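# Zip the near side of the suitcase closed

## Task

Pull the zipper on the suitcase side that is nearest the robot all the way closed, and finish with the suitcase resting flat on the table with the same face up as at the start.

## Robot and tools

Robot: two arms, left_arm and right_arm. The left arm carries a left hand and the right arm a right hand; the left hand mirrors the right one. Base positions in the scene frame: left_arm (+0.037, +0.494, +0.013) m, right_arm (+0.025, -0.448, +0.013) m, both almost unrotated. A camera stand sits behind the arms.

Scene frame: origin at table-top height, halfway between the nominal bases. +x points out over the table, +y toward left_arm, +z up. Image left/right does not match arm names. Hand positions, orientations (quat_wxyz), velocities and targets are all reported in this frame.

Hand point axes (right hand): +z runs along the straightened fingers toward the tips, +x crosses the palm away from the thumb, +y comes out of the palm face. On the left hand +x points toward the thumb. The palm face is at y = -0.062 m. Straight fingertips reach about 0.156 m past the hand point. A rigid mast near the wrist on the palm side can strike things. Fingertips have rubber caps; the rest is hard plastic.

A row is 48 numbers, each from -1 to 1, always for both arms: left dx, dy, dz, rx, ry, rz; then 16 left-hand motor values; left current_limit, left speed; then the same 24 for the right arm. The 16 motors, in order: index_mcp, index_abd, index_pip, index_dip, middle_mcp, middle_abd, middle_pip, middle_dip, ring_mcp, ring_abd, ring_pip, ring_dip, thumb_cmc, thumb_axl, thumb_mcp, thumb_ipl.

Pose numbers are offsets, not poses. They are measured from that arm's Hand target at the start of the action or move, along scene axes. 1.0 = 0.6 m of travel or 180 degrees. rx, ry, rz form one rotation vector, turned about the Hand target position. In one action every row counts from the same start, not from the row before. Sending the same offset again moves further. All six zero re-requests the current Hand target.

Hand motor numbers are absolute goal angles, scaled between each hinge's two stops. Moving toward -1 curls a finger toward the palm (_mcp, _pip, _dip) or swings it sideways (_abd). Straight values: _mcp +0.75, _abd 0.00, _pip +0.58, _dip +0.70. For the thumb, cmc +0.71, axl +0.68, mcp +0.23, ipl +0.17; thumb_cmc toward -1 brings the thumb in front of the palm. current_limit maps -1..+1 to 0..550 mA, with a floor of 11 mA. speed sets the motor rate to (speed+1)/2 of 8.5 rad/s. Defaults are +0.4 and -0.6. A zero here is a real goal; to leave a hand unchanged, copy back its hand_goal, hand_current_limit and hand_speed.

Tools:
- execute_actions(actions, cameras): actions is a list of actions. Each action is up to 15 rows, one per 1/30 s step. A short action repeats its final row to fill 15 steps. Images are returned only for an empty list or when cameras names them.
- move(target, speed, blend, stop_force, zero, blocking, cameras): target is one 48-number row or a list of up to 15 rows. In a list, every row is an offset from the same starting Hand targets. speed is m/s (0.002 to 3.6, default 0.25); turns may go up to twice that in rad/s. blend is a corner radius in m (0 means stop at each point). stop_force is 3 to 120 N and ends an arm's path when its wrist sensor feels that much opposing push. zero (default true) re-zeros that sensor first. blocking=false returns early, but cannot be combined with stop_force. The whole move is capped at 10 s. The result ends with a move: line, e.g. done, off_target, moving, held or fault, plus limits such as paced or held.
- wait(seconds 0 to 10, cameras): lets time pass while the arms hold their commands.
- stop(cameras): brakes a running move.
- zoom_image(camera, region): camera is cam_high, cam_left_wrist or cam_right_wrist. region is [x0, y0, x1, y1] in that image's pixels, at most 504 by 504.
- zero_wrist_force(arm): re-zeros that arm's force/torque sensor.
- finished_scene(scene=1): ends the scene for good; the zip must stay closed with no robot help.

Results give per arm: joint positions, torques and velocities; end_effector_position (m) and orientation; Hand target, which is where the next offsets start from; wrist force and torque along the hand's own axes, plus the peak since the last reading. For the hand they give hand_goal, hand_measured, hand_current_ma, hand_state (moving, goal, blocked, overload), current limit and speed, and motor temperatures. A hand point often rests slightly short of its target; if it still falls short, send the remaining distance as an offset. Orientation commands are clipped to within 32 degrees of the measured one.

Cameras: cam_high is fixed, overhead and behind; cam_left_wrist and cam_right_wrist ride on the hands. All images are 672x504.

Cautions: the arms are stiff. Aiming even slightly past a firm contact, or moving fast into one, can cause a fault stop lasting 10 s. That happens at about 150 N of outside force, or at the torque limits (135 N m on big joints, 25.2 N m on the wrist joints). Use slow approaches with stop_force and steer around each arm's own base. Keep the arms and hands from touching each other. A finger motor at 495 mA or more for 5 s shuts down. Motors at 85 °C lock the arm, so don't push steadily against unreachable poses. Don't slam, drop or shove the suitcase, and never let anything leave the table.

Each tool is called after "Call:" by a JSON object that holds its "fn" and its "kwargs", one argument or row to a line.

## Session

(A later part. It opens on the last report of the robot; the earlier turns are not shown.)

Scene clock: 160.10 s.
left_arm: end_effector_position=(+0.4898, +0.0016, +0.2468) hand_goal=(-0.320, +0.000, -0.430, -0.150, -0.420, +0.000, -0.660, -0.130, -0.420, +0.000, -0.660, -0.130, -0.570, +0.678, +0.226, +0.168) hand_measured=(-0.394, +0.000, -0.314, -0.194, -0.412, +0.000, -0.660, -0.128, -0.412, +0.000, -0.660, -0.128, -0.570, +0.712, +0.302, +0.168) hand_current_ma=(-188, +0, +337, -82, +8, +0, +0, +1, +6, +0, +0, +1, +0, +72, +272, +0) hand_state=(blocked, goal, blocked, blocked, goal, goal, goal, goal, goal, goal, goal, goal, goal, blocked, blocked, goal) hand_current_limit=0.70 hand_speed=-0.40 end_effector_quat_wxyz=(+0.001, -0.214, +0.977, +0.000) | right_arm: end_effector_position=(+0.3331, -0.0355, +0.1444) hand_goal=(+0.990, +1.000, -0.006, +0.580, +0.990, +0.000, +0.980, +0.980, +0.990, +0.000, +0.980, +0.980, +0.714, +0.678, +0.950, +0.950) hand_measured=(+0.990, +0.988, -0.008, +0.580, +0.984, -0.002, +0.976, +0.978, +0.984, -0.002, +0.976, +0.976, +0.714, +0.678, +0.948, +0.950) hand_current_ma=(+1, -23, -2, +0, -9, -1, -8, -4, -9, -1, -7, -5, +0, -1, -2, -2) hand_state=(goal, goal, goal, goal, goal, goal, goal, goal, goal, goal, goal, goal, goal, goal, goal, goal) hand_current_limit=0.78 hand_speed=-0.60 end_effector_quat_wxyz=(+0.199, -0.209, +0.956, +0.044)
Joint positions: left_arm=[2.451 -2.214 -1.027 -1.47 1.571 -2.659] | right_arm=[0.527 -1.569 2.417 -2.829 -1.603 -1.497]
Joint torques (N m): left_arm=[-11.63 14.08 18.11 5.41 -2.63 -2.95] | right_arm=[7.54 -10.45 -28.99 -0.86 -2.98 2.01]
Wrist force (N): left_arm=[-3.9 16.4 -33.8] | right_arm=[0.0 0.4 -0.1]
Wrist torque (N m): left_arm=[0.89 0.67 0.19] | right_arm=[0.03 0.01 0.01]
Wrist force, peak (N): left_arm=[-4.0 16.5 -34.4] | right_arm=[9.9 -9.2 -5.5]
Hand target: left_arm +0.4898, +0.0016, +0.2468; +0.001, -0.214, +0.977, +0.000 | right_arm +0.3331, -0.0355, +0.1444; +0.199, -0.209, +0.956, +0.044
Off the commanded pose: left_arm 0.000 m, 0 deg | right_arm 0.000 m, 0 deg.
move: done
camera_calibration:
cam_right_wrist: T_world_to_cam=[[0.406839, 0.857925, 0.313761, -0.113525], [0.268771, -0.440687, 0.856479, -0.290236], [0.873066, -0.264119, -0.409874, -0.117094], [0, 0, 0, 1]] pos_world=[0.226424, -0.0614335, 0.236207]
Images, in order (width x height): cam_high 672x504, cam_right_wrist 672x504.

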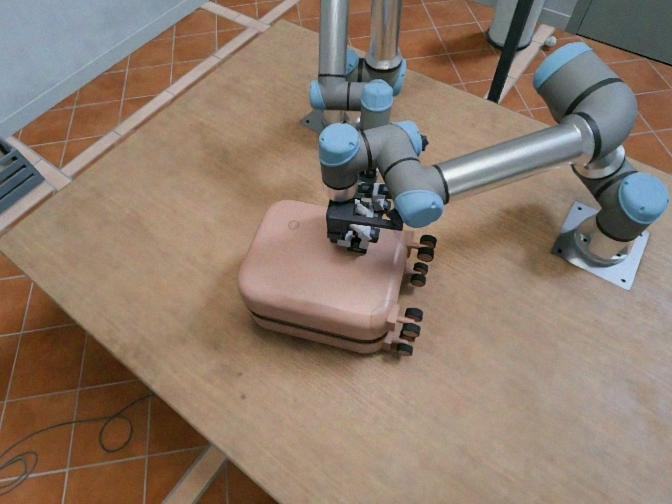

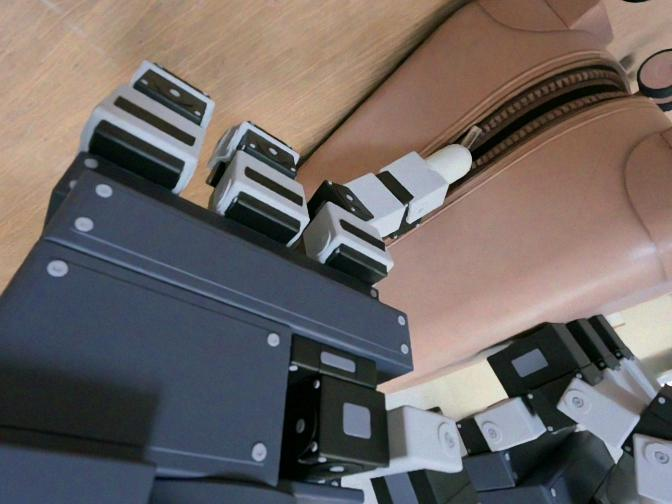

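Call:
{"fn": "move", "kwargs": {
  "target": [
    [0,0,0,0,0,0,-0.32,0,-0.43,-0.15,-0.42,0,-0.66,-0.13,-0.42,0,-0.66,-0.13,-0.571,0.678,0.226,0.168,0.7,-0.4,-0.0273,-0.0125,0,0,0,0,0.99,1.0,-0.007,0.58,0.99,0,0.98,0.98,0.99,0,0.98,0.98,0.714,0.678,0.95,0.95,0.78,-0.6],
    [0,0,0,0,0,0,-0.32,0,-0.43,-0.15,-0.42,0,-0.66,-0.13,-0.42,0,-0.66,-0.13,-0.571,0.678,0.226,0.168,0.7,-0.4,-0.0099,-0.0504,-0.001,0,0,0,0.99,1.0,-0.007,0.58,0.99,0,0.98,0.98,0.99,0,0.98,0.98,0.714,0.678,0.95,0.95,0.78,-0.6]
  ],
  "speed": 0.08,
  "blend": 0.005,
  "cameras": ["cam_right_wrist"]
}}

Call:
{"fn": "zoom_image", "kwargs": {
  "camera": "cam_right_wrist",
  "region": [400, 20, 640, 220]
}}

Scene clock: 161.47 s.
left_arm: end_effector_position=(+0.4898, +0.0016, +0.2468) hand_goal=(-0.320, +0.000, -0.430, -0.150, -0.420, +0.000, -0.660, -0.130, -0.420, +0.000, -0.660, -0.130, -0.570, +0.678, +0.226, +0.168) hand_measured=(-0.394, +0.000, -0.314, -0.194, -0.412, +0.000, -0.660, -0.128, -0.412, +0.000, -0.660, -0.128, -0.570, +0.712, +0.302, +0.168) hand_current_ma=(-188, +0, +337, -82, +8, +0, +0, +1, +6, +0, +0, +1, +0, +72, +272, +0) hand_state=(blocked, goal, blocked, blocked, goal, goal, goal, goal, goal, goal, goal, goal, goal, blocked, blocked, goal) hand_current_limit=0.70 hand_speed=-0.40 end_effector_quat_wxyz=(+0.001, -0.214, +0.977, +0.000) | right_arm: end_effector_position=(+0.3271, -0.0657, +0.1438) hand_goal=(+0.990, +1.000, -0.006, +0.580, +0.990, +0.000, +0.980, +0.980, +0.990, +0.000, +0.980, +0.980, +0.714, +0.678, +0.950, +0.950) hand_measured=(+0.990, +0.988, -0.008, +0.580, +0.984, -0.002, +0.976, +0.978, +0.984, -0.002, +0.976, +0.976, +0.714, +0.678, +0.948, +0.950) hand_current_ma=(+1, -22, -2, +0, -9, -1, -8, -4, -9, -1, -7, -5, +0, -1, -2, -2) hand_state=(goal, goal, goal, goal, goal, goal, goal, goal, goal, goal, goal, goal, goal, goal, goal, goal) hand_current_limit=0.78 hand_speed=-0.60 end_effector_quat_wxyz=(+0.199, -0.209, +0.956, +0.044) end_effector_velocity=(+0.000, -0.001, +0.000) end_effector_angular_velocity=(+0.000, -0.001, +0.002)
Joint positions: left_arm=[2.451 -2.214 -1.027 -1.47 1.571 -2.659] | right_arm=[0.456 -1.637 2.484 -2.829 -1.574 -1.563]
Joint velocities: left_arm=[within noise] | right_arm=[-0.003 -0.001 0.001 -0.001 0.002 -0.005]
Joint torques (N m): left_arm=[-11.04 14.3 16.45 4.76 -2.22 -2.81] | right_arm=[-8.85 -21.37 -1.26 -0.92 2.76 -1.87]
Wrist force (N): left_arm=[-3.9 16.4 -34.2] | right_arm=[0.2 0.4 -0.1]
Wrist torque (N m): left_arm=[0.92 0.66 0.19] | right_arm=[0.03 -0.02 0.11]
Wrist force, peak (N): left_arm=[-3.9 16.4 -34.4] | right_arm=[0.4 0.7 -0.3]
Hand target: left_arm +0.4898, +0.0016, +0.2468; +0.001, -0.214, +0.977, +0.000 | right_arm +0.3272, -0.0658, +0.1438; +0.199, -0.209, +0.956, +0.044
Off the commanded pose: left_arm 0.000 m, 0 deg | right_arm 0.000 m, 0 deg.
move: done
camera_calibration:
cam_right_wrist: T_world_to_cam=[[0.406821, 0.857916, 0.313809, -0.0850804], [0.268679, -0.440698, 0.856502, -0.30136], [0.873102, -0.26413, -0.40979, -0.12008], [0, 0, 0, 1]] pos_world=[0.220423, -0.0915335, 0.235607]
Images, in order (width x height): cam_right_wrist 672x504.

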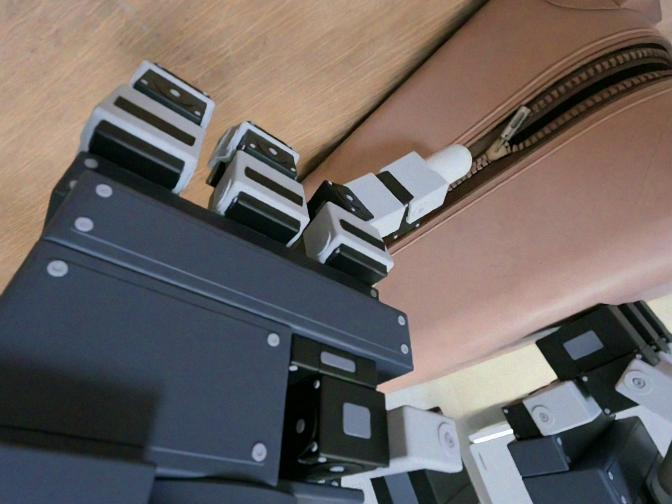

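Scaled by 2.100 from the camera's 672x504 image, which has a finer 960x720 frame.

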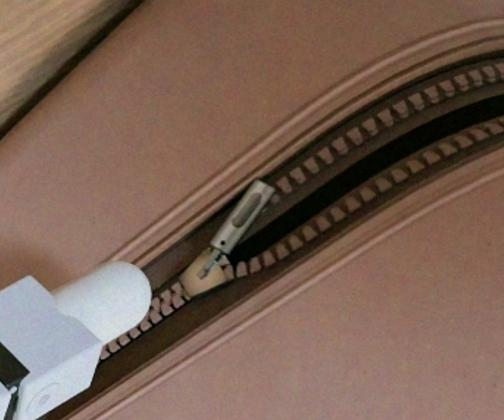

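Call:
{"fn": "move", "kwargs": {
  "target": [
    [0.000,0,-0.0020,0,0,0,-0.32,0,-0.43,-0.15,-0.42,0,-0.66,-0.13,-0.42,0,-0.66,-0.13,-0.571,0.678,0.226,0.168,0.7,-0.4,0.0303,0.0139,0,0,0,0,0.99,1.0,-0.007,0.58,0.99,0,0.98,0.98,0.99,0,0.98,0.98,0.714,0.678,0.95,0.95,0.78,-0.6]
  ],
  "speed": 0.03,
  "stop_force": 12,
  "cameras": ["cam_right_wrist"]
}}

Call:
{"fn": "zoom_image", "kwargs": {
  "camera": "cam_right_wrist",
  "region": [400, 60, 600, 240]
}}

Scene clock: 168.00 s.
left_arm: end_effector_position=(+0.4898, +0.0016, +0.2460) hand_goal=(-0.320, +0.000, -0.430, -0.150, -0.420, +0.000, -0.660, -0.130, -0.420, +0.000, -0.660, -0.130, -0.570, +0.678, +0.226, +0.168) hand_measured=(-0.400, +0.000, -0.306, -0.198, -0.414, +0.000, -0.660, -0.128, -0.416, +0.000, -0.660, -0.128, -0.570, +0.714, +0.310, +0.168) hand_current_ma=(-214, +0, +381, -95, +4, +0, +0, +1, +3, +0, +0, +1, +0, +81, +309, +0) hand_state=(blocked, goal, blocked, blocked, goal, goal, goal, goal, goal, goal, goal, goal, goal, blocked, blocked, goal) hand_current_limit=0.70 hand_speed=-0.40 end_effector_quat_wxyz=(+0.001, -0.214, +0.977, -0.001) | right_arm: end_effector_position=(+0.3453, -0.0574, +0.1438) hand_goal=(+0.990, +1.000, -0.006, +0.580, +0.990, +0.000, +0.980, +0.980, +0.990, +0.000, +0.980, +0.980, +0.714, +0.678, +0.950, +0.950) hand_measured=(+0.996, +0.992, -0.014, +0.578, +0.984, -0.002, +0.976, +0.978, +0.984, -0.002, +0.976, +0.976, +0.714, +0.678, +0.948, +0.950) hand_current_ma=(+11, -12, -14, -4, -9, -1, -8, -4, -9, -1, -7, -5, +0, -1, -2, -2) hand_state=(goal, goal, goal, goal, goal, goal, goal, goal, goal, goal, goal, goal, goal, goal, goal, goal) hand_current_limit=0.78 hand_speed=-0.60 end_effector_quat_wxyz=(+0.199, -0.209, +0.956, +0.044)
Joint positions: left_arm=[2.451 -2.214 -1.029 -1.468 1.571 -2.659] | right_arm=[0.455 -1.588 2.439 -2.833 -1.574 -1.563]
Joint torques (N m): left_arm=[-8.91 13.46 10.86 -0.78 -1.3 -2.57] | right_arm=[6.32 -8.64 -30.22 -5.13 0 1.52]
Wrist force (N): left_arm=[-3.4 4.7 -45.3] | right_arm=[2.8 -1.3 -2.6]
Wrist torque (N m): left_arm=[1.03 0.78 0.12] | right_arm=[0.22 0.00 0.34]
Wrist force, peak (N): left_arm=[-3.7 2.9 -47.0] | right_arm=[3.1 -1.1 -2.5]
Hand target: left_arm +0.4898, +0.0016, +0.2460; +0.001, -0.214, +0.977, -0.001 | right_arm +0.3453, -0.0574, +0.1438; +0.199, -0.209, +0.956, +0.044
Off the commanded pose: left_arm 0.000 m, 0 deg | right_arm 0.000 m, 0 deg.
move: contact (left_arm)
camera_calibration:
cam_right_wrist: T_world_to_cam=[[0.406785, 0.857911, 0.31387, -0.0995252], [0.268775, -0.440771, 0.856435, -0.302649], [0.87309, -0.264025, -0.409884, -0.133771], [0, 0, 0, 1]] pos_world=[0.238624, -0.0833341, 0.235607]
Images, in order (width x height): cam_right_wrist 672x504.

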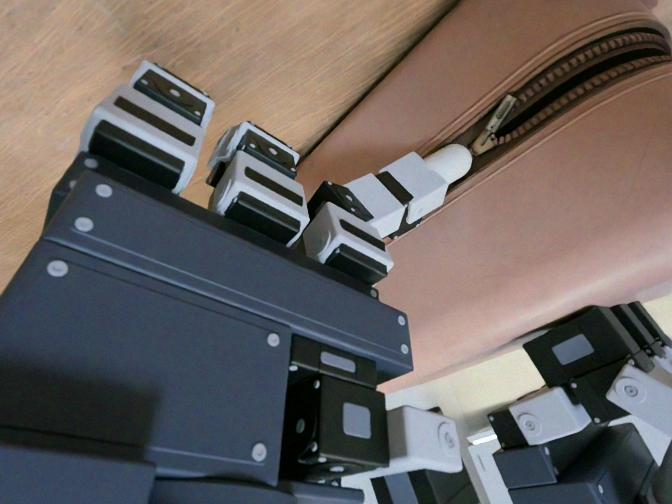

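Scaled by 2.520 from the camera's 672x504 image, which has a finer 960x720 frame.

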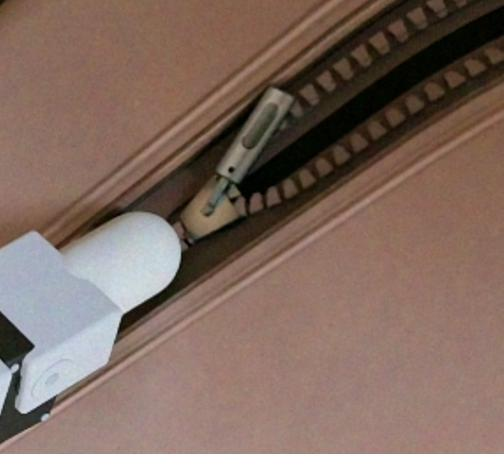

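Call:
{"fn": "move", "kwargs": {
  "target": [
    [0,0,0,0,0,0,-0.32,0,-0.43,-0.15,-0.42,0,-0.66,-0.13,-0.42,0,-0.66,-0.13,-0.571,0.678,0.226,0.168,0.7,-0.4,-0.0067,0.0226,0.001,0,0,0,0.99,1.0,-0.007,0.58,0.99,0,0.98,0.98,0.99,0,0.98,0.98,0.714,0.678,0.95,0.95,0.78,-0.6]
  ],
  "speed": 0.02,
  "stop_force": 30,
  "cameras": ["cam_right_wrist"]
}}

Call:
{"fn": "zoom_image", "kwargs": {
  "camera": "cam_right_wrist",
  "region": [400, 60, 600, 240]
}}

Scene clock: 170.47 s.
left_arm: end_effector_position=(+0.4898, +0.0016, +0.2460) hand_goal=(-0.320, +0.000, -0.430, -0.150, -0.420, +0.000, -0.660, -0.130, -0.420, +0.000, -0.660, -0.130, -0.570, +0.678, +0.226, +0.168) hand_measured=(-0.400, +0.000, -0.306, -0.198, -0.414, +0.000, -0.660, -0.128, -0.416, +0.000, -0.660, -0.128, -0.570, +0.714, +0.310, +0.168) hand_current_ma=(-214, +0, +381, -95, +4, +0, +0, +1, +3, +0, +0, +1, +0, +81, +309, +0) hand_state=(blocked, goal, blocked, blocked, goal, goal, goal, goal, goal, goal, goal, goal, goal, blocked, blocked, goal) hand_current_limit=0.70 hand_speed=-0.40 end_effector_quat_wxyz=(+0.001, -0.214, +0.977, -0.001) | right_arm: end_effector_position=(+0.3413, -0.0439, +0.1444) hand_goal=(+0.990, +1.000, -0.006, +0.580, +0.990, +0.000, +0.980, +0.980, +0.990, +0.000, +0.980, +0.980, +0.714, +0.678, +0.950, +0.950) hand_measured=(+1.000, +0.968, -0.020, +0.570, +0.984, -0.002, +0.976, +0.978, +0.984, -0.002, +0.976, +0.976, +0.714, +0.678, +0.948, +0.950) hand_current_ma=(+23, -73, -29, -21, -9, -1, -8, -4, -9, -1, -7, -5, +0, -1, -2, -2) hand_state=(goal, blocked, goal, goal, goal, goal, goal, goal, goal, goal, goal, goal, goal, goal, goal, goal) hand_current_limit=0.78 hand_speed=-0.60 end_effector_quat_wxyz=(+0.199, -0.209, +0.956, +0.044)
Joint positions: left_arm=[2.451 -2.214 -1.029 -1.468 1.571 -2.659] | right_arm=[0.495 -1.571 2.42 -2.83 -1.59 -1.526]
Joint torques (N m): left_arm=[-7.5 28.84 11.25 -0.26 -1.35 -2.55] | right_arm=[9.65 -8.66 -35.94 -3.15 0.26 1.18]
Wrist force (N): left_arm=[-3.4 5.5 -44.2] | right_arm=[15.0 -13.9 -11.4]
Wrist torque (N m): left_arm=[0.99 0.79 0.13] | right_arm=[1.10 0.17 1.71]
Wrist force, peak (N): left_arm=[-3.5 4.6 -45.3] | right_arm=[15.2 -14.3 -11.4]
Hand target: left_arm +0.4898, +0.0016, +0.2460; +0.001, -0.214, +0.977, -0.001 | right_arm +0.3413, -0.0439, +0.1444; +0.199, -0.209, +0.956, +0.044
Off the commanded pose: left_arm 0.000 m, 0 deg | right_arm 0.000 m, 0 deg.
move: done
camera_calibration:
cam_right_wrist: T_world_to_cam=[[0.406849, 0.857908, 0.313797, -0.109752], [0.268755, -0.440722, 0.856467, -0.296093], [0.873066, -0.264118, -0.409874, -0.126445], [0, 0, 0, 1]] pos_world=[0.234624, -0.0697337, 0.236207]
Images, in order (width x height): cam_right_wrist 672x504.

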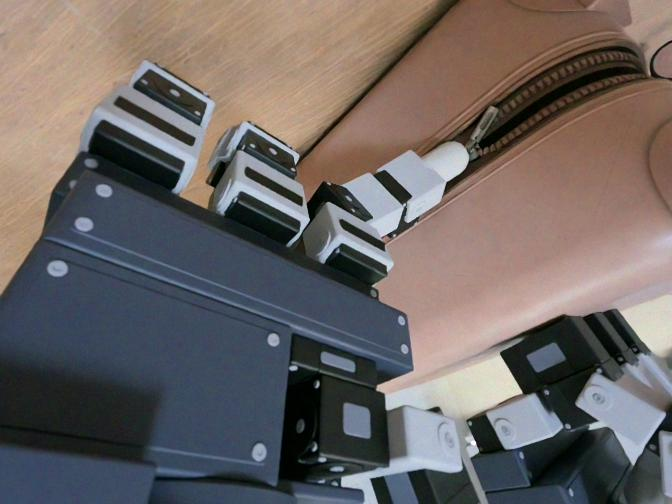

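Scaled by 2.520 from the camera's 672x504 image, which has a finer 960x720 frame.

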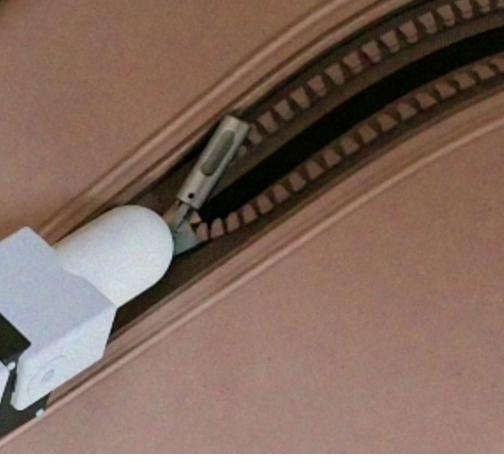

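Call:
{"fn": "move", "kwargs": {
  "target": [
    [0,0,0,0,0,0,-0.32,0,-0.43,-0.15,-0.42,0,-0.66,-0.13,-0.42,0,-0.66,-0.13,-0.571,0.678,0.226,0.168,0.7,-0.4,-0.0053,0.0199,0.0005,0,0,0,0.99,1.0,-0.007,0.58,0.99,0,0.98,0.98,0.99,0,0.98,0.98,0.714,0.678,0.95,0.95,0.78,-0.6]
  ],
  "speed": 0.02,
  "stop_force": 30,
  "cameras": ["cam_right_wrist","cam_high"]
}}

Call:
{"fn": "zoom_image", "kwargs": {
  "camera": "cam_right_wrist",
  "region": [400, 60, 600, 240]
}}

Call:
{"fn": "zoom_image", "kwargs": {
  "camera": "cam_high",
  "region": [220, 180, 440, 360]
}}

Scene clock: 172.23 s.
left_arm: end_effector_position=(+0.4898, +0.0016, +0.2460) hand_goal=(-0.320, +0.000, -0.430, -0.150, -0.420, +0.000, -0.660, -0.130, -0.420, +0.000, -0.660, -0.130, -0.570, +0.678, +0.226, +0.168) hand_measured=(-0.400, +0.000, -0.304, -0.198, -0.414, +0.000, -0.660, -0.128, -0.416, +0.000, -0.660, -0.128, -0.570, +0.714, +0.310, +0.168) hand_current_ma=(-217, +0, +384, -96, +4, +0, +0, +1, +3, +0, +0, +1, +0, +81, +313, +0) hand_state=(blocked, goal, blocked, blocked, goal, goal, goal, goal, goal, goal, goal, goal, goal, blocked, blocked, goal) hand_current_limit=0.70 hand_speed=-0.40 end_effector_quat_wxyz=(+0.001, -0.214, +0.977, -0.001) | right_arm: end_effector_position=(+0.3381, -0.0319, +0.1447) hand_goal=(+0.990, +1.000, -0.006, +0.580, +0.990, +0.000, +0.980, +0.980, +0.990, +0.000, +0.980, +0.980, +0.714, +0.678, +0.950, +0.950) hand_measured=(+1.000, +0.966, -0.026, +0.564, +0.984, -0.002, +0.976, +0.978, +0.984, -0.002, +0.976, +0.976, +0.714, +0.678, +0.948, +0.950) hand_current_ma=(+23, -79, -50, -34, -9, -1, -8, -4, -9, -1, -7, -5, +0, -1, -2, -2) hand_state=(goal, blocked, blocked, goal, goal, goal, goal, goal, goal, goal, goal, goal, goal, goal, goal, goal) hand_current_limit=0.78 hand_speed=-0.60 end_effector_quat_wxyz=(+0.199, -0.209, +0.956, +0.044)
Joint positions: left_arm=[2.451 -2.214 -1.029 -1.468 1.571 -2.659] | right_arm=[0.529 -1.555 2.402 -2.828 -1.603 -1.495]
Joint torques (N m): left_arm=[-6.61 30.91 11.15 0.99 -3.97 -2.54] | right_arm=[10.26 -9.15 -37.86 -3.8 1 1.05]
Wrist force (N): left_arm=[-10.3 12.9 -40.8] | right_arm=[18.9 -18.1 -14.5]
Wrist torque (N m): left_arm=[0.99 0.53 0.02] | right_arm=[1.36 0.11 2.16]
Wrist force, peak (N): left_arm=[-10.7 11.7 -42.2] | right_arm=[18.7 -18.3 -14.6]
Hand target: left_arm +0.4898, +0.0016, +0.2460; +0.001, -0.214, +0.977, -0.001 | right_arm +0.3381, -0.0319, +0.1447; +0.199, -0.209, +0.956, +0.044
Off the commanded pose: left_arm 0.000 m, 0 deg | right_arm 0.000 m, 0 deg.
move: done
camera_calibration:
cam_right_wrist: T_world_to_cam=[[0.406839, 0.857925, 0.313761, -0.118742], [0.268771, -0.440687, 0.856479, -0.29025], [0.873066, -0.264119, -0.409874, -0.120385], [0, 0, 0, 1]] pos_world=[0.231424, -0.0578335, 0.236507]
Images, in order (width x height): cam_high 672x504, cam_right_wrist 672x504.

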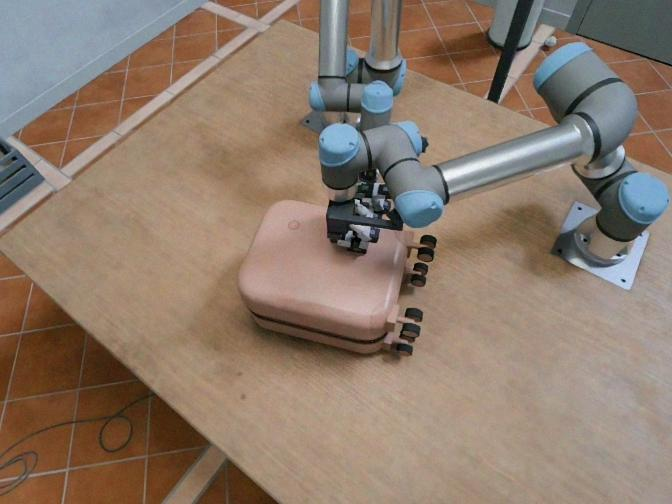

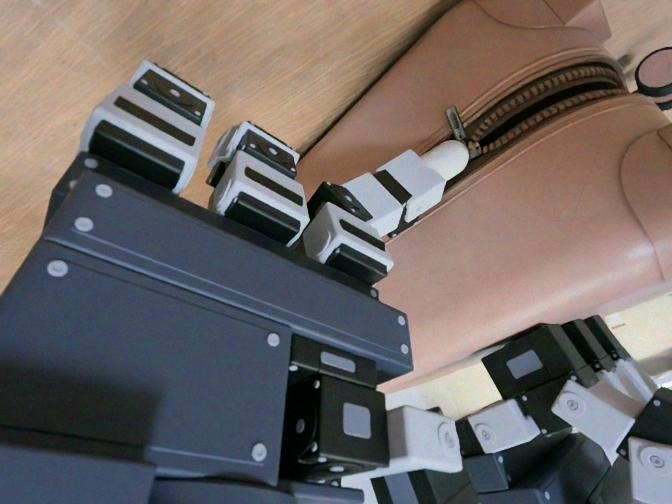

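Scaled by 2.520 from the camera's 672x504 image, which has a finer 960x720 frame.

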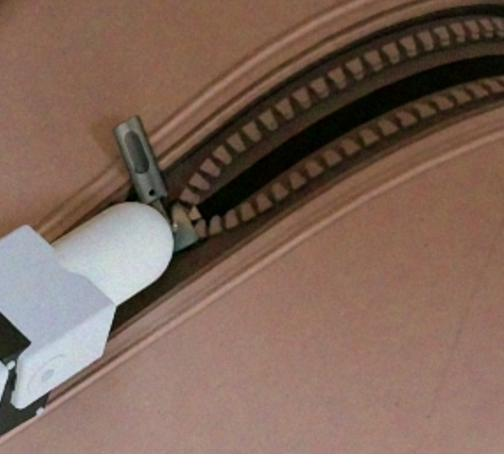

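Scaled by 2.291 from the camera's 672x504 image, which has a finer 960x720 frame.

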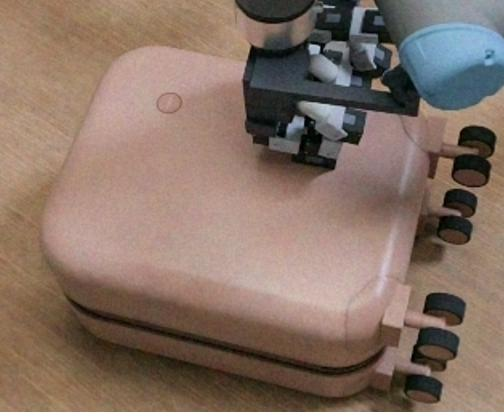

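Call:
{"fn": "move", "kwargs": {
  "target": [
    [0,0,0,0,0,0,-0.32,0,-0.43,-0.15,-0.42,0,-0.66,-0.13,-0.42,0,-0.66,-0.13,-0.571,0.678,0.226,0.168,0.7,-0.4,-0.0076,0.0186,0.0,0,0,0,0.99,1.0,-0.007,0.58,0.99,0,0.98,0.98,0.99,0,0.98,0.98,0.714,0.678,0.95,0.95,0.78,-0.6]
  ],
  "speed": 0.02,
  "stop_force": 30,
  "cameras": ["cam_right_wrist"]
}}

Call:
{"fn": "zoom_image", "kwargs": {
  "camera": "cam_right_wrist",
  "region": [400, 60, 600, 240]
}}

Scene clock: 173.93 s.
left_arm: end_effector_position=(+0.4898, +0.0016, +0.2460) hand_goal=(-0.320, +0.000, -0.430, -0.150, -0.420, +0.000, -0.660, -0.130, -0.420, +0.000, -0.660, -0.130, -0.570, +0.678, +0.226, +0.168) hand_measured=(-0.400, +0.000, -0.304, -0.198, -0.416, +0.000, -0.660, -0.128, -0.416, +0.000, -0.660, -0.128, -0.570, +0.714, +0.310, +0.168) hand_current_ma=(-217, +0, +385, -96, +3, +0, +0, +1, +3, +0, +0, +1, +0, +82, +314, +0) hand_state=(blocked, goal, blocked, blocked, goal, goal, goal, goal, goal, goal, goal, goal, goal, blocked, blocked, goal) hand_current_limit=0.70 hand_speed=-0.40 end_effector_quat_wxyz=(+0.001, -0.214, +0.977, -0.001) | right_arm: end_effector_position=(+0.3336, -0.0208, +0.1447) hand_goal=(+0.990, +1.000, -0.006, +0.580, +0.990, +0.000, +0.980, +0.980, +0.990, +0.000, +0.980, +0.980, +0.714, +0.678, +0.950, +0.950) hand_measured=(+1.000, +0.962, -0.004, +0.576, +0.984, -0.002, +0.976, +0.978, +0.984, -0.002, +0.976, +0.976, +0.714, +0.678, +0.948, +0.950) hand_current_ma=(+23, -94, +3, -5, -9, -1, -8, -4, -9, -1, -7, -5, +0, -1, -2, -2) hand_state=(goal, blocked, goal, goal, goal, goal, goal, goal, goal, goal, goal, goal, goal, goal, goal, goal) hand_current_limit=0.78 hand_speed=-0.60 end_effector_quat_wxyz=(+0.199, -0.209, +0.956, +0.044)
Joint positions: left_arm=[2.451 -2.214 -1.029 -1.468 1.571 -2.659] | right_arm=[0.562 -1.541 2.387 -2.826 -1.617 -1.465]
Joint torques (N m): left_arm=[-5.8 30.64 10.84 2.56 -4.17 -2.53] | right_arm=[8.88 -10 -34.27 -2.99 -0.45 1.07]
Wrist force (N): left_arm=[-12.0 11.6 -39.8] | right_arm=[12.2 -11.7 -8.9]
Wrist torque (N m): left_arm=[0.96 0.44 -0.05] | right_arm=[0.91 0.15 1.45]
Wrist force, peak (N): left_arm=[-12.3 13.5 -40.8] | right_arm=[18.9 -18.7 -14.5]
Hand target: left_arm +0.4898, +0.0016, +0.2460; +0.001, -0.214, +0.977, -0.001 | right_arm +0.3336, -0.0208, +0.1447; +0.199, -0.209, +0.956, +0.044
Off the commanded pose: left_arm 0.000 m, 0 deg | right_arm 0.000 m, 0 deg.
move: done
camera_calibration:
cam_right_wrist: T_world_to_cam=[[0.406839, 0.857925, 0.313761, -0.126479], [0.268771, -0.440687, 0.856479, -0.284078], [0.873066, -0.264119, -0.409874, -0.113411], [0, 0, 0, 1]] pos_world=[0.226824, -0.0466335, 0.236507]
Images, in order (width x height): cam_right_wrist 672x504.

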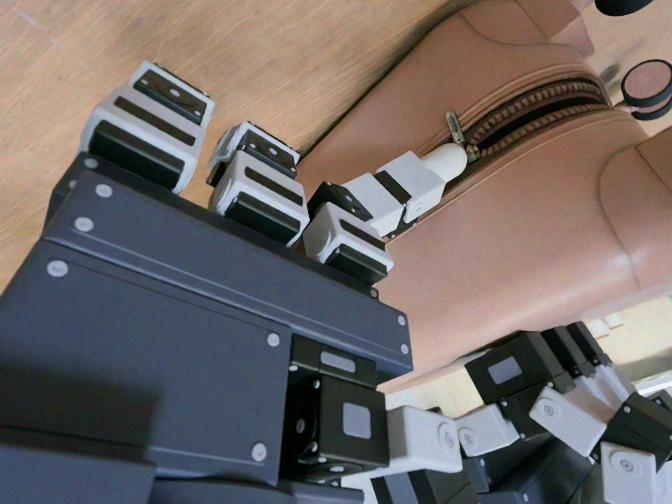

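Scaled by 2.520 from the camera's 672x504 image, which has a finer 960x720 frame.

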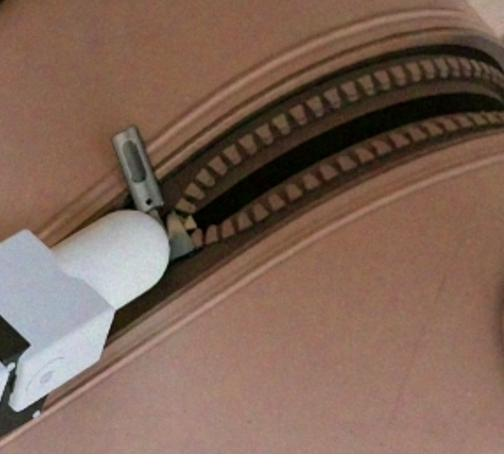

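Call:
{"fn": "move", "kwargs": {
  "target": [
    [0,0,0,0,0,0,-0.32,0,-0.43,-0.15,-0.42,0,-0.66,-0.13,-0.42,0,-0.66,-0.13,-0.571,0.678,0.226,0.168,0.7,-0.4,-0.0053,0.0196,0.0005,0,0,0,0.99,1.0,-0.007,0.58,0.99,0,0.98,0.98,0.99,0,0.98,0.98,0.714,0.678,0.95,0.95,0.78,-0.6]
  ],
  "speed": 0.02,
  "stop_force": 30,
  "cameras": ["cam_right_wrist"]
}}

Call:
{"fn": "zoom_image", "kwargs": {
  "camera": "cam_right_wrist",
  "region": [400, 60, 600, 240]
}}

Scene clock: 175.73 s.
left_arm: end_effector_position=(+0.4898, +0.0016, +0.2460) hand_goal=(-0.320, +0.000, -0.430, -0.150, -0.420, +0.000, -0.660, -0.130, -0.420, +0.000, -0.660, -0.130, -0.570, +0.678, +0.226, +0.168) hand_measured=(-0.400, +0.000, -0.304, -0.198, -0.416, +0.000, -0.660, -0.128, -0.416, +0.000, -0.660, -0.128, -0.570, +0.714, +0.310, +0.168) hand_current_ma=(-217, +0, +385, -96, +3, +0, +0, +1, +3, +0, +0, +1, +0, +82, +314, +0) hand_state=(blocked, goal, blocked, blocked, goal, goal, goal, goal, goal, goal, goal, goal, goal, blocked, blocked, goal) hand_current_limit=0.70 hand_speed=-0.40 end_effector_quat_wxyz=(+0.001, -0.214, +0.977, -0.001) | right_arm: end_effector_position=(+0.3304, -0.0090, +0.1450) hand_goal=(+0.990, +1.000, -0.006, +0.580, +0.990, +0.000, +0.980, +0.980, +0.990, +0.000, +0.980, +0.980, +0.714, +0.678, +0.950, +0.950) hand_measured=(+1.000, +0.960, -0.010, +0.574, +0.984, -0.002, +0.976, +0.978, +0.984, -0.002, +0.976, +0.976, +0.714, +0.678, +0.948, +0.950) hand_current_ma=(+23, -100, -5, -11, -9, -1, -8, -4, -9, -1, -7, -5, +0, -1, -2, -2) hand_state=(goal, blocked, goal, goal, goal, goal, goal, goal, goal, goal, goal, goal, goal, goal, goal, goal) hand_current_limit=0.78 hand_speed=-0.60 end_effector_quat_wxyz=(+0.199, -0.209, +0.956, +0.044)
Joint positions: left_arm=[2.451 -2.214 -1.029 -1.468 1.571 -2.659] | right_arm=[0.594 -1.525 2.368 -2.821 -1.629 -1.436]
Joint torques (N m): left_arm=[-4.92 31.15 11.21 3.86 -4.25 -2.51] | right_arm=[9.87 -11.67 -35.93 -3.45 0.09 1.11]
Wrist force (N): left_arm=[-11.7 12.3 -39.3] | right_arm=[15.1 -14.4 -11.2]
Wrist torque (N m): left_arm=[0.98 0.42 -0.05] | right_arm=[1.11 0.20 1.75]
Wrist force, peak (N): left_arm=[-12.0 11.4 -40.3] | right_arm=[16.3 -15.5 -12.2]
Hand target: left_arm +0.4898, +0.0016, +0.2460; +0.001, -0.214, +0.977, -0.001 | right_arm +0.3304, -0.0090, +0.1450; +0.199, -0.209, +0.956, +0.044
Off the commanded pose: left_arm 0.000 m, 0 deg | right_arm 0.000 m, 0 deg.
move: done
camera_calibration:
cam_right_wrist: T_world_to_cam=[[0.406839, 0.857925, 0.313761, -0.135436], [0.268771, -0.440687, 0.856479, -0.278302], [0.873066, -0.264119, -0.409874, -0.107465], [0, 0, 0, 1]] pos_world=[0.223724, -0.0348335, 0.236807]
Images, in order (width x height): cam_right_wrist 672x504.

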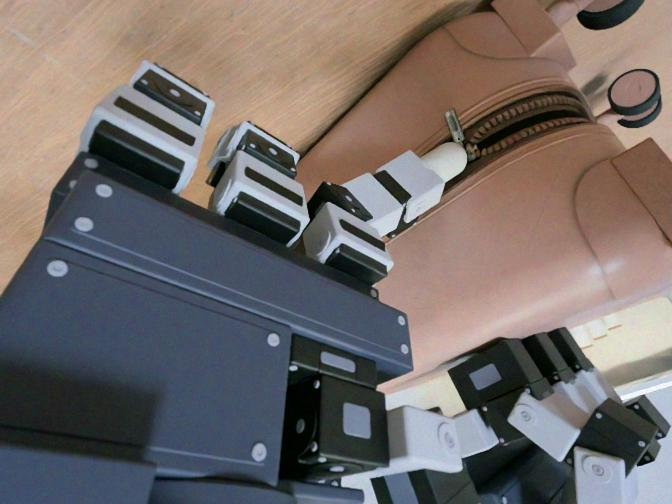

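Scaled by 2.520 from the camera's 672x504 image, which has a finer 960x720 frame.

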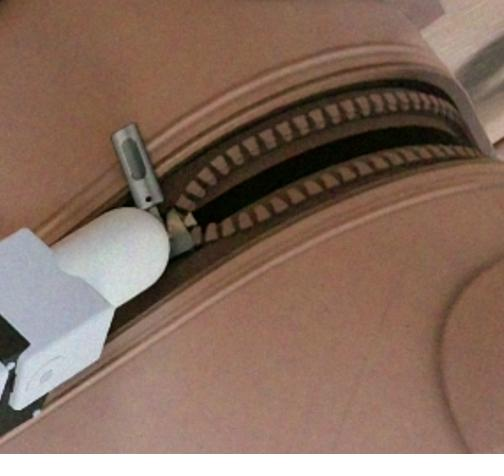

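Call:
{"fn": "move", "kwargs": {
  "target": [
    [0,0,0,0,0,0,-0.32,0,-0.43,-0.15,-0.42,0,-0.66,-0.13,-0.42,0,-0.66,-0.13,-0.571,0.678,0.226,0.168,0.7,-0.4,-0.0053,0.0196,0.0003,0,0,0,0.99,1.0,-0.007,0.58,0.99,0,0.98,0.98,0.99,0,0.98,0.98,0.714,0.678,0.95,0.95,0.78,-0.6]
  ],
  "speed": 0.02,
  "stop_force": 30,
  "cameras": ["cam_right_wrist","cam_high"]
}}

Call:
{"fn": "zoom_image", "kwargs": {
  "camera": "cam_right_wrist",
  "region": [400, 60, 600, 240]
}}

Call:
{"fn": "zoom_image", "kwargs": {
  "camera": "cam_high",
  "region": [220, 180, 440, 360]
}}

Scene clock: 177.57 s.
left_arm: end_effector_position=(+0.4898, +0.0016, +0.2460) hand_goal=(-0.320, +0.000, -0.430, -0.150, -0.420, +0.000, -0.660, -0.130, -0.420, +0.000, -0.660, -0.130, -0.570, +0.678, +0.226, +0.168) hand_measured=(-0.400, +0.000, -0.304, -0.198, -0.416, +0.000, -0.660, -0.128, -0.416, +0.000, -0.660, -0.128, -0.570, +0.714, +0.310, +0.168) hand_current_ma=(-217, +0, +385, -96, +2, +0, +0, +1, +2, +0, +0, +1, +0, +82, +314, +0) hand_state=(blocked, goal, blocked, blocked, goal, goal, goal, goal, goal, goal, goal, goal, goal, blocked, blocked, goal) hand_current_limit=0.70 hand_speed=-0.40 end_effector_quat_wxyz=(+0.001, -0.214, +0.977, -0.001) | right_arm: end_effector_position=(+0.3272, +0.0027, +0.1452) hand_goal=(+0.990, +1.000, -0.006, +0.580, +0.990, +0.000, +0.980, +0.980, +0.990, +0.000, +0.980, +0.980, +0.714, +0.678, +0.950, +0.950) hand_measured=(+1.000, +0.948, +0.008, +0.586, +0.984, -0.002, +0.976, +0.978, +0.984, -0.002, +0.976, +0.976, +0.714, +0.678, +0.948, +0.950) hand_current_ma=(+23, -135, +30, +10, -9, -1, -8, -4, -9, -1, -7, -5, +0, -1, -2, -2) hand_state=(goal, blocked, goal, goal, goal, goal, goal, goal, goal, goal, goal, goal, goal, goal, goal, goal) hand_current_limit=0.78 hand_speed=-0.60 end_effector_quat_wxyz=(+0.199, -0.209, +0.956, +0.044)
Joint positions: left_arm=[2.451 -2.214 -1.029 -1.468 1.571 -2.659] | right_arm=[0.625 -1.508 2.349 -2.817 -1.641 -1.408]
Joint torques (N m): left_arm=[-3.36 31.09 10.83 4 -4.25 -2.54] | right_arm=[8.29 -12.98 -33.71 -2.73 -1.22 1.52]
Wrist force (N): left_arm=[-11.0 11.0 -36.0] | right_arm=[8.7 -8.3 -5.2]
Wrist torque (N m): left_arm=[0.90 0.37 -0.04] | right_arm=[0.61 0.20 1.06]
Wrist force, peak (N): left_arm=[-11.9 12.2 -39.5] | right_arm=[16.1 -15.5 -12.0]
Hand target: left_arm +0.4898, +0.0016, +0.2460; +0.001, -0.214, +0.977, -0.001 | right_arm +0.3272, +0.0027, +0.1452; +0.199, -0.209, +0.956, +0.044
Off the commanded pose: left_arm 0.000 m, 0 deg | right_arm 0.000 m, 0 deg.
move: done
camera_calibration:
cam_right_wrist: T_world_to_cam=[[0.406839, 0.857925, 0.313761, -0.144235], [0.268771, -0.440687, 0.856479, -0.272457], [0.873066, -0.264119, -0.409874, -0.101499], [0, 0, 0, 1]] pos_world=[0.220524, -0.0231335, 0.237007]
Images, in order (width x height): cam_high 672x504, cam_right_wrist 672x504.

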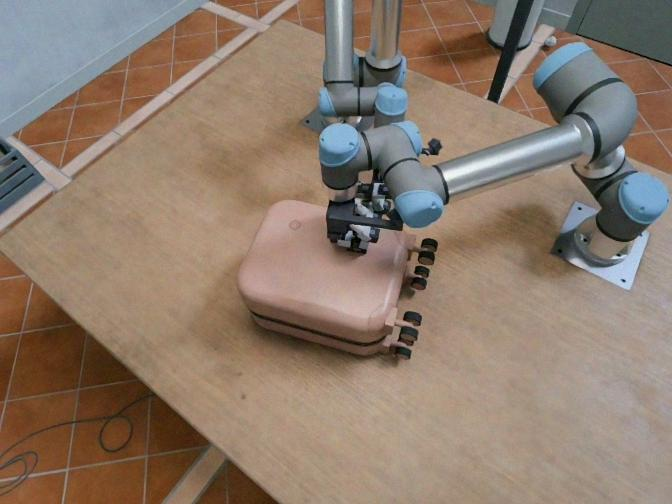

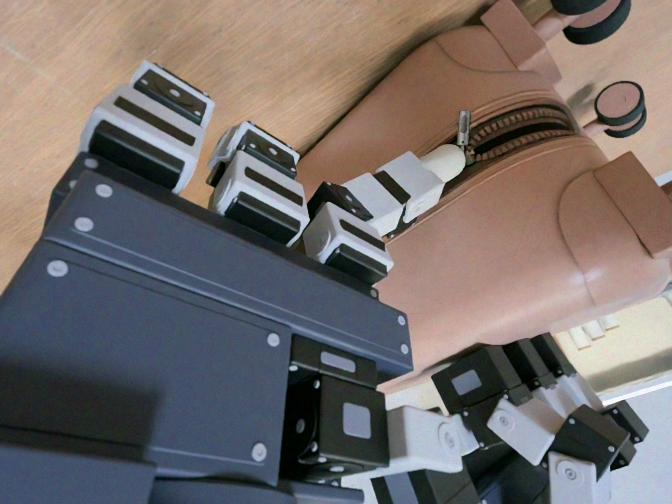

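Scaled by 2.520 from the camera's 672x504 image, which has a finer 960x720 frame.

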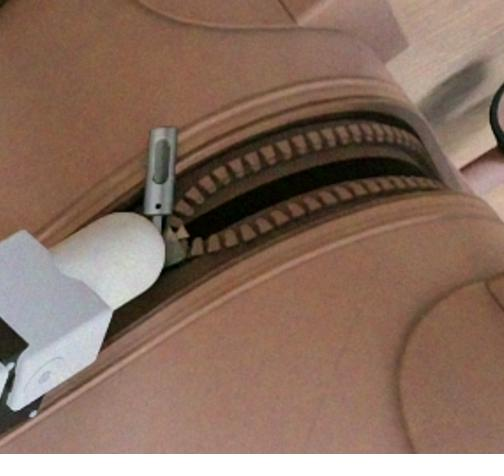

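Scaled by 2.291 from the camera's 672x504 image, which has a finer 960x720 frame.

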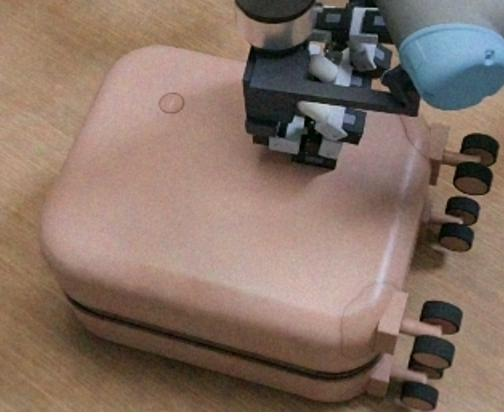

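Call:
{"fn": "move", "kwargs": {
  "target": [
    [0,0,-0.002,0,0,0,-0.32,0,-0.43,-0.15,-0.42,0,-0.66,-0.13,-0.42,0,-0.66,-0.13,-0.571,0.678,0.226,0.168,0.7,-0.4,-0.0003,0.0439,0.0005,0,0,-0.0444,0.99,1.0,-0.007,0.58,0.99,0,0.98,0.98,0.99,0,0.98,0.98,0.714,0.678,0.95,0.95,0.78,-0.6]
  ],
  "speed": 0.04,
  "cameras": ["cam_right_wrist","cam_high"]
}}

Call:
{"fn": "zoom_image", "kwargs": {
  "camera": "cam_right_wrist",
  "region": [400, 60, 600, 240]
}}

Call:
{"fn": "zoom_image", "kwargs": {
  "camera": "cam_high",
  "region": [220, 180, 440, 360]
}}

Scene clock: 181.77 s.
left_arm: end_effector_position=(+0.4898, +0.0016, +0.2448) hand_goal=(-0.320, +0.000, -0.430, -0.150, -0.420, +0.000, -0.660, -0.130, -0.420, +0.000, -0.660, -0.130, -0.570, +0.678, +0.226, +0.168) hand_measured=(-0.408, +0.002, -0.294, -0.204, -0.426, +0.000, -0.660, -0.128, -0.426, +0.000, -0.660, -0.128, -0.570, +0.718, +0.318, +0.168) hand_current_ma=(-245, +0, +434, -109, -4, +0, +0, +1, -4, +0, +0, +1, +0, +92, +354, +0) hand_state=(blocked, goal, blocked, blocked, goal, goal, goal, goal, goal, goal, goal, goal, goal, blocked, blocked, goal) hand_current_limit=0.70 hand_speed=-0.40 end_effector_quat_wxyz=(+0.001, -0.214, +0.977, -0.001) | right_arm: end_effector_position=(+0.3270, +0.0290, +0.1455) hand_goal=(+0.990, +1.000, -0.006, +0.580, +0.990, +0.000, +0.980, +0.980, +0.990, +0.000, +0.980, +0.980, +0.714, +0.678, +0.950, +0.950) hand_measured=(+1.000, +0.948, +0.000, +0.580, +0.984, -0.002, +0.976, +0.978, +0.984, -0.002, +0.976, +0.976, +0.714, +0.678, +0.948, +0.950) hand_current_ma=(+23, -139, +12, +0, -9, -1, -8, -4, -9, -1, -7, -5, +0, -1, -2, -2) hand_state=(goal, blocked, goal, goal, goal, goal, goal, goal, goal, goal, goal, goal, goal, goal, goal, goal) hand_current_limit=0.78 hand_speed=-0.60 end_effector_quat_wxyz=(+0.202, -0.142, +0.969, +0.030)
Joint positions: left_arm=[2.451 -2.214 -1.032 -1.465 1.571 -2.659] | right_arm=[0.726 -1.468 2.293 -2.775 -1.733 -1.184]
Joint torques (N m): left_arm=[-10.81 3.68 -8.4 2.13 -3.18 -2.38] | right_arm=[8.71 -14.33 -36.73 -3.34 -1.77 1.65]
Wrist force (N): left_arm=[-16.2 5.2 -51.8] | right_arm=[11.0 -10.8 -7.3]
Wrist torque (N m): left_arm=[1.16 0.28 -0.09] | right_arm=[0.83 0.27 1.34]
Wrist force, peak (N): left_arm=[-16.3 5.3 -51.9] | right_arm=[16.0 -15.8 -11.6]
Hand target: left_arm +0.4898, +0.0016, +0.2448; +0.001, -0.214, +0.977, -0.001 | right_arm +0.3270, +0.0291, +0.1455; +0.202, -0.142, +0.969, +0.030
Off the commanded pose: left_arm 0.000 m, 0 deg | right_arm 0.000 m, 0 deg.
move: done
camera_calibration:
cam_right_wrist: T_world_to_cam=[[0.522033, 0.793075, 0.313869, -0.2026], [0.204941, -0.473843, 0.85643, -0.239217], [0.827938, -0.38276, -0.409895, -0.0760082], [0, 0, 0, 1]] pos_world=[0.217719, 0.0182327, 0.237307]
Images, in order (width x height): cam_high 672x504, cam_right_wrist 672x504.

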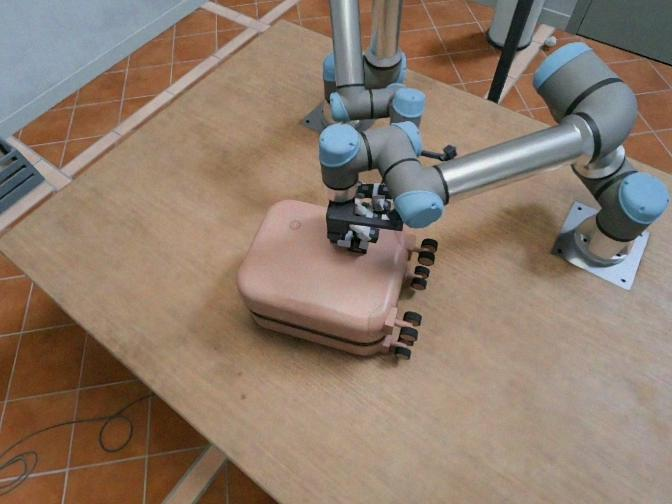

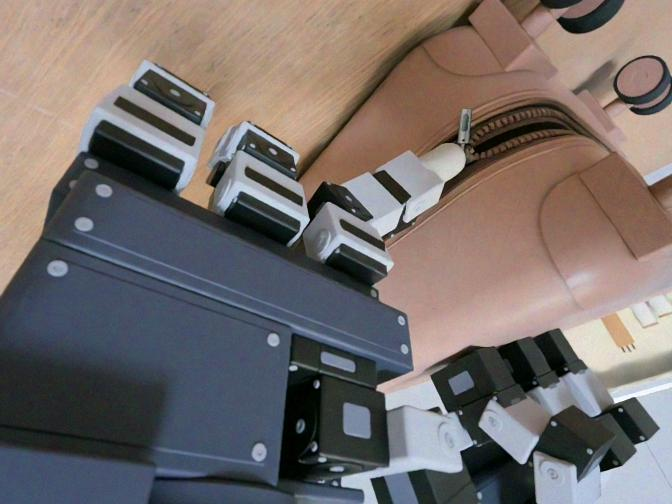

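Scaled by 2.520 from the camera's 672x504 image, which has a finer 960x720 frame.

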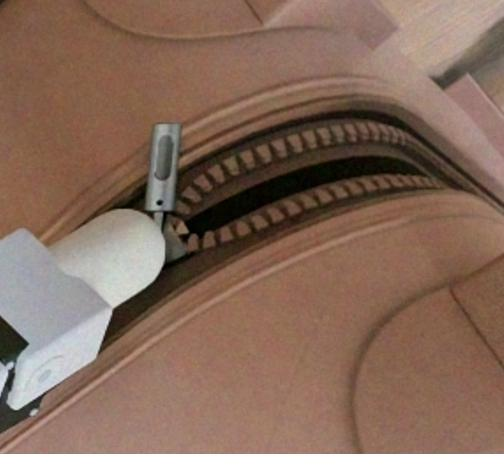

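Scaled by 2.291 from the camera's 672x504 image, which has a finer 960x720 frame.

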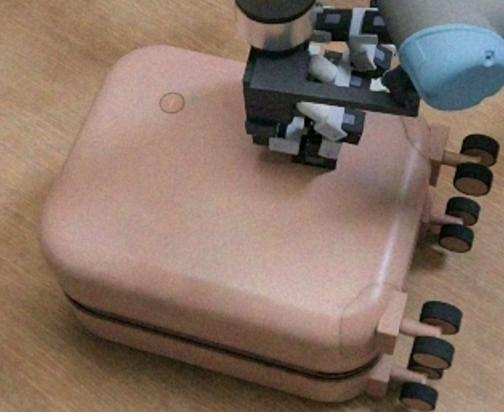

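Call:
{"fn": "move", "kwargs": {
  "target": [
    [0,0,0,0,0,0,-0.32,0,-0.43,-0.15,-0.42,0,-0.66,-0.13,-0.42,0,-0.66,-0.13,-0.571,0.678,0.226,0.168,0.7,-0.4,0.0059,0.0423,0.0003,0,0,-0.0444,0.99,1.0,-0.007,0.58,0.99,0,0.98,0.98,0.99,0,0.98,0.98,0.714,0.678,0.95,0.95,0.78,-0.6]
  ],
  "speed": 0.04,
  "cameras": ["cam_right_wrist"]
}}

Call:
{"fn": "zoom_image", "kwargs": {
  "camera": "cam_right_wrist",
  "region": [400, 60, 600, 240]
}}

Scene clock: 184.30 s.
left_arm: end_effector_position=(+0.4898, +0.0016, +0.2448) hand_goal=(-0.320, +0.000, -0.430, -0.150, -0.420, +0.000, -0.660, -0.130, -0.420, +0.000, -0.660, -0.130, -0.570, +0.678, +0.226, +0.168) hand_measured=(-0.408, +0.002, -0.292, -0.204, -0.430, +0.000, -0.660, -0.128, -0.430, +0.000, -0.660, -0.128, -0.570, +0.718, +0.320, +0.168) hand_current_ma=(-251, +0, +443, -112, -9, +0, +0, +1, -9, +0, +0, +1, +0, +94, +362, +0) hand_state=(blocked, goal, blocked, blocked, goal, goal, goal, goal, goal, goal, goal, goal, goal, blocked, blocked, goal) hand_current_limit=0.70 hand_speed=-0.40 end_effector_quat_wxyz=(+0.001, -0.214, +0.977, -0.001) | right_arm: end_effector_position=(+0.3306, +0.0544, +0.1456) hand_goal=(+0.990, +1.000, -0.006, +0.580, +0.990, +0.000, +0.980, +0.980, +0.990, +0.000, +0.980, +0.980, +0.714, +0.678, +0.950, +0.950) hand_measured=(+1.000, +0.940, +0.028, +0.594, +0.984, -0.002, +0.976, +0.978, +0.984, -0.002, +0.976, +0.976, +0.714, +0.678, +0.948, +0.950) hand_current_ma=(+23, -164, +94, +33, -9, -1, -8, -4, -9, -1, -7, -5, +0, -1, -2, -2) hand_state=(goal, blocked, blocked, goal, goal, goal, goal, goal, goal, goal, goal, goal, goal, goal, goal, goal) hand_current_limit=0.78 hand_speed=-0.60 end_effector_quat_wxyz=(+0.204, -0.074, +0.976, +0.016)
Joint positions: left_arm=[2.451 -2.214 -1.032 -1.465 1.571 -2.659] | right_arm=[0.811 -1.42 2.219 -2.706 -1.812 -0.969]
Joint torques (N m): left_arm=[-3.56 15.22 13.23 1.92 -3.35 -2.38] | right_arm=[7.64 -16.42 -37.96 -4.06 -2.19 1.2]
Wrist force (N): left_arm=[-9.3 10.1 -42.3] | right_arm=[13.4 -14.5 -9.2]
Wrist torque (N m): left_arm=[1.01 0.37 -0.03] | right_arm=[1.10 0.21 1.77]
Wrist force, peak (N): left_arm=[-19.9 9.7 -50.6] | right_arm=[16.0 -15.5 -11.8]
Hand target: left_arm +0.4898, +0.0016, +0.2448; +0.001, -0.214, +0.977, -0.001 | right_arm +0.3306, +0.0545, +0.1456; +0.204, -0.074, +0.976, +0.016
Off the commanded pose: left_arm 0.000 m, 0 deg | right_arm 0.000 m, 0 deg.
move: done
camera_calibration:
cam_right_wrist: T_world_to_cam=[[0.627209, 0.712818, 0.313845, -0.255038], [0.137096, -0.49771, 0.85644, -0.204256], [0.76669, -0.49414, -0.409893, -0.0428625], [0, 0, 0, 1]] pos_world=[0.220827, 0.0589553, 0.237407]
Images, in order (width x height): cam_right_wrist 672x504.

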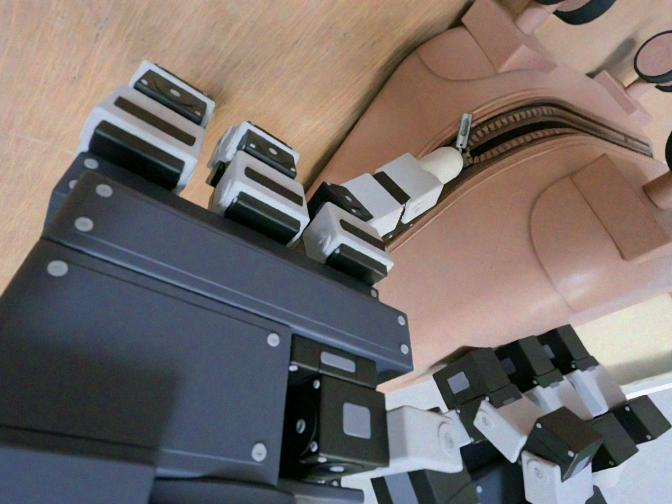

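Scaled by 2.520 from the camera's 672x504 image, which has a finer 960x720 frame.

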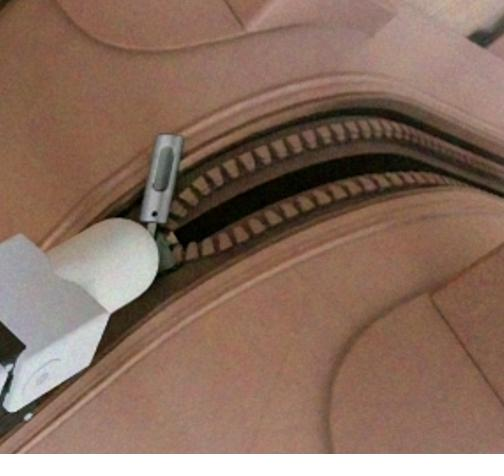

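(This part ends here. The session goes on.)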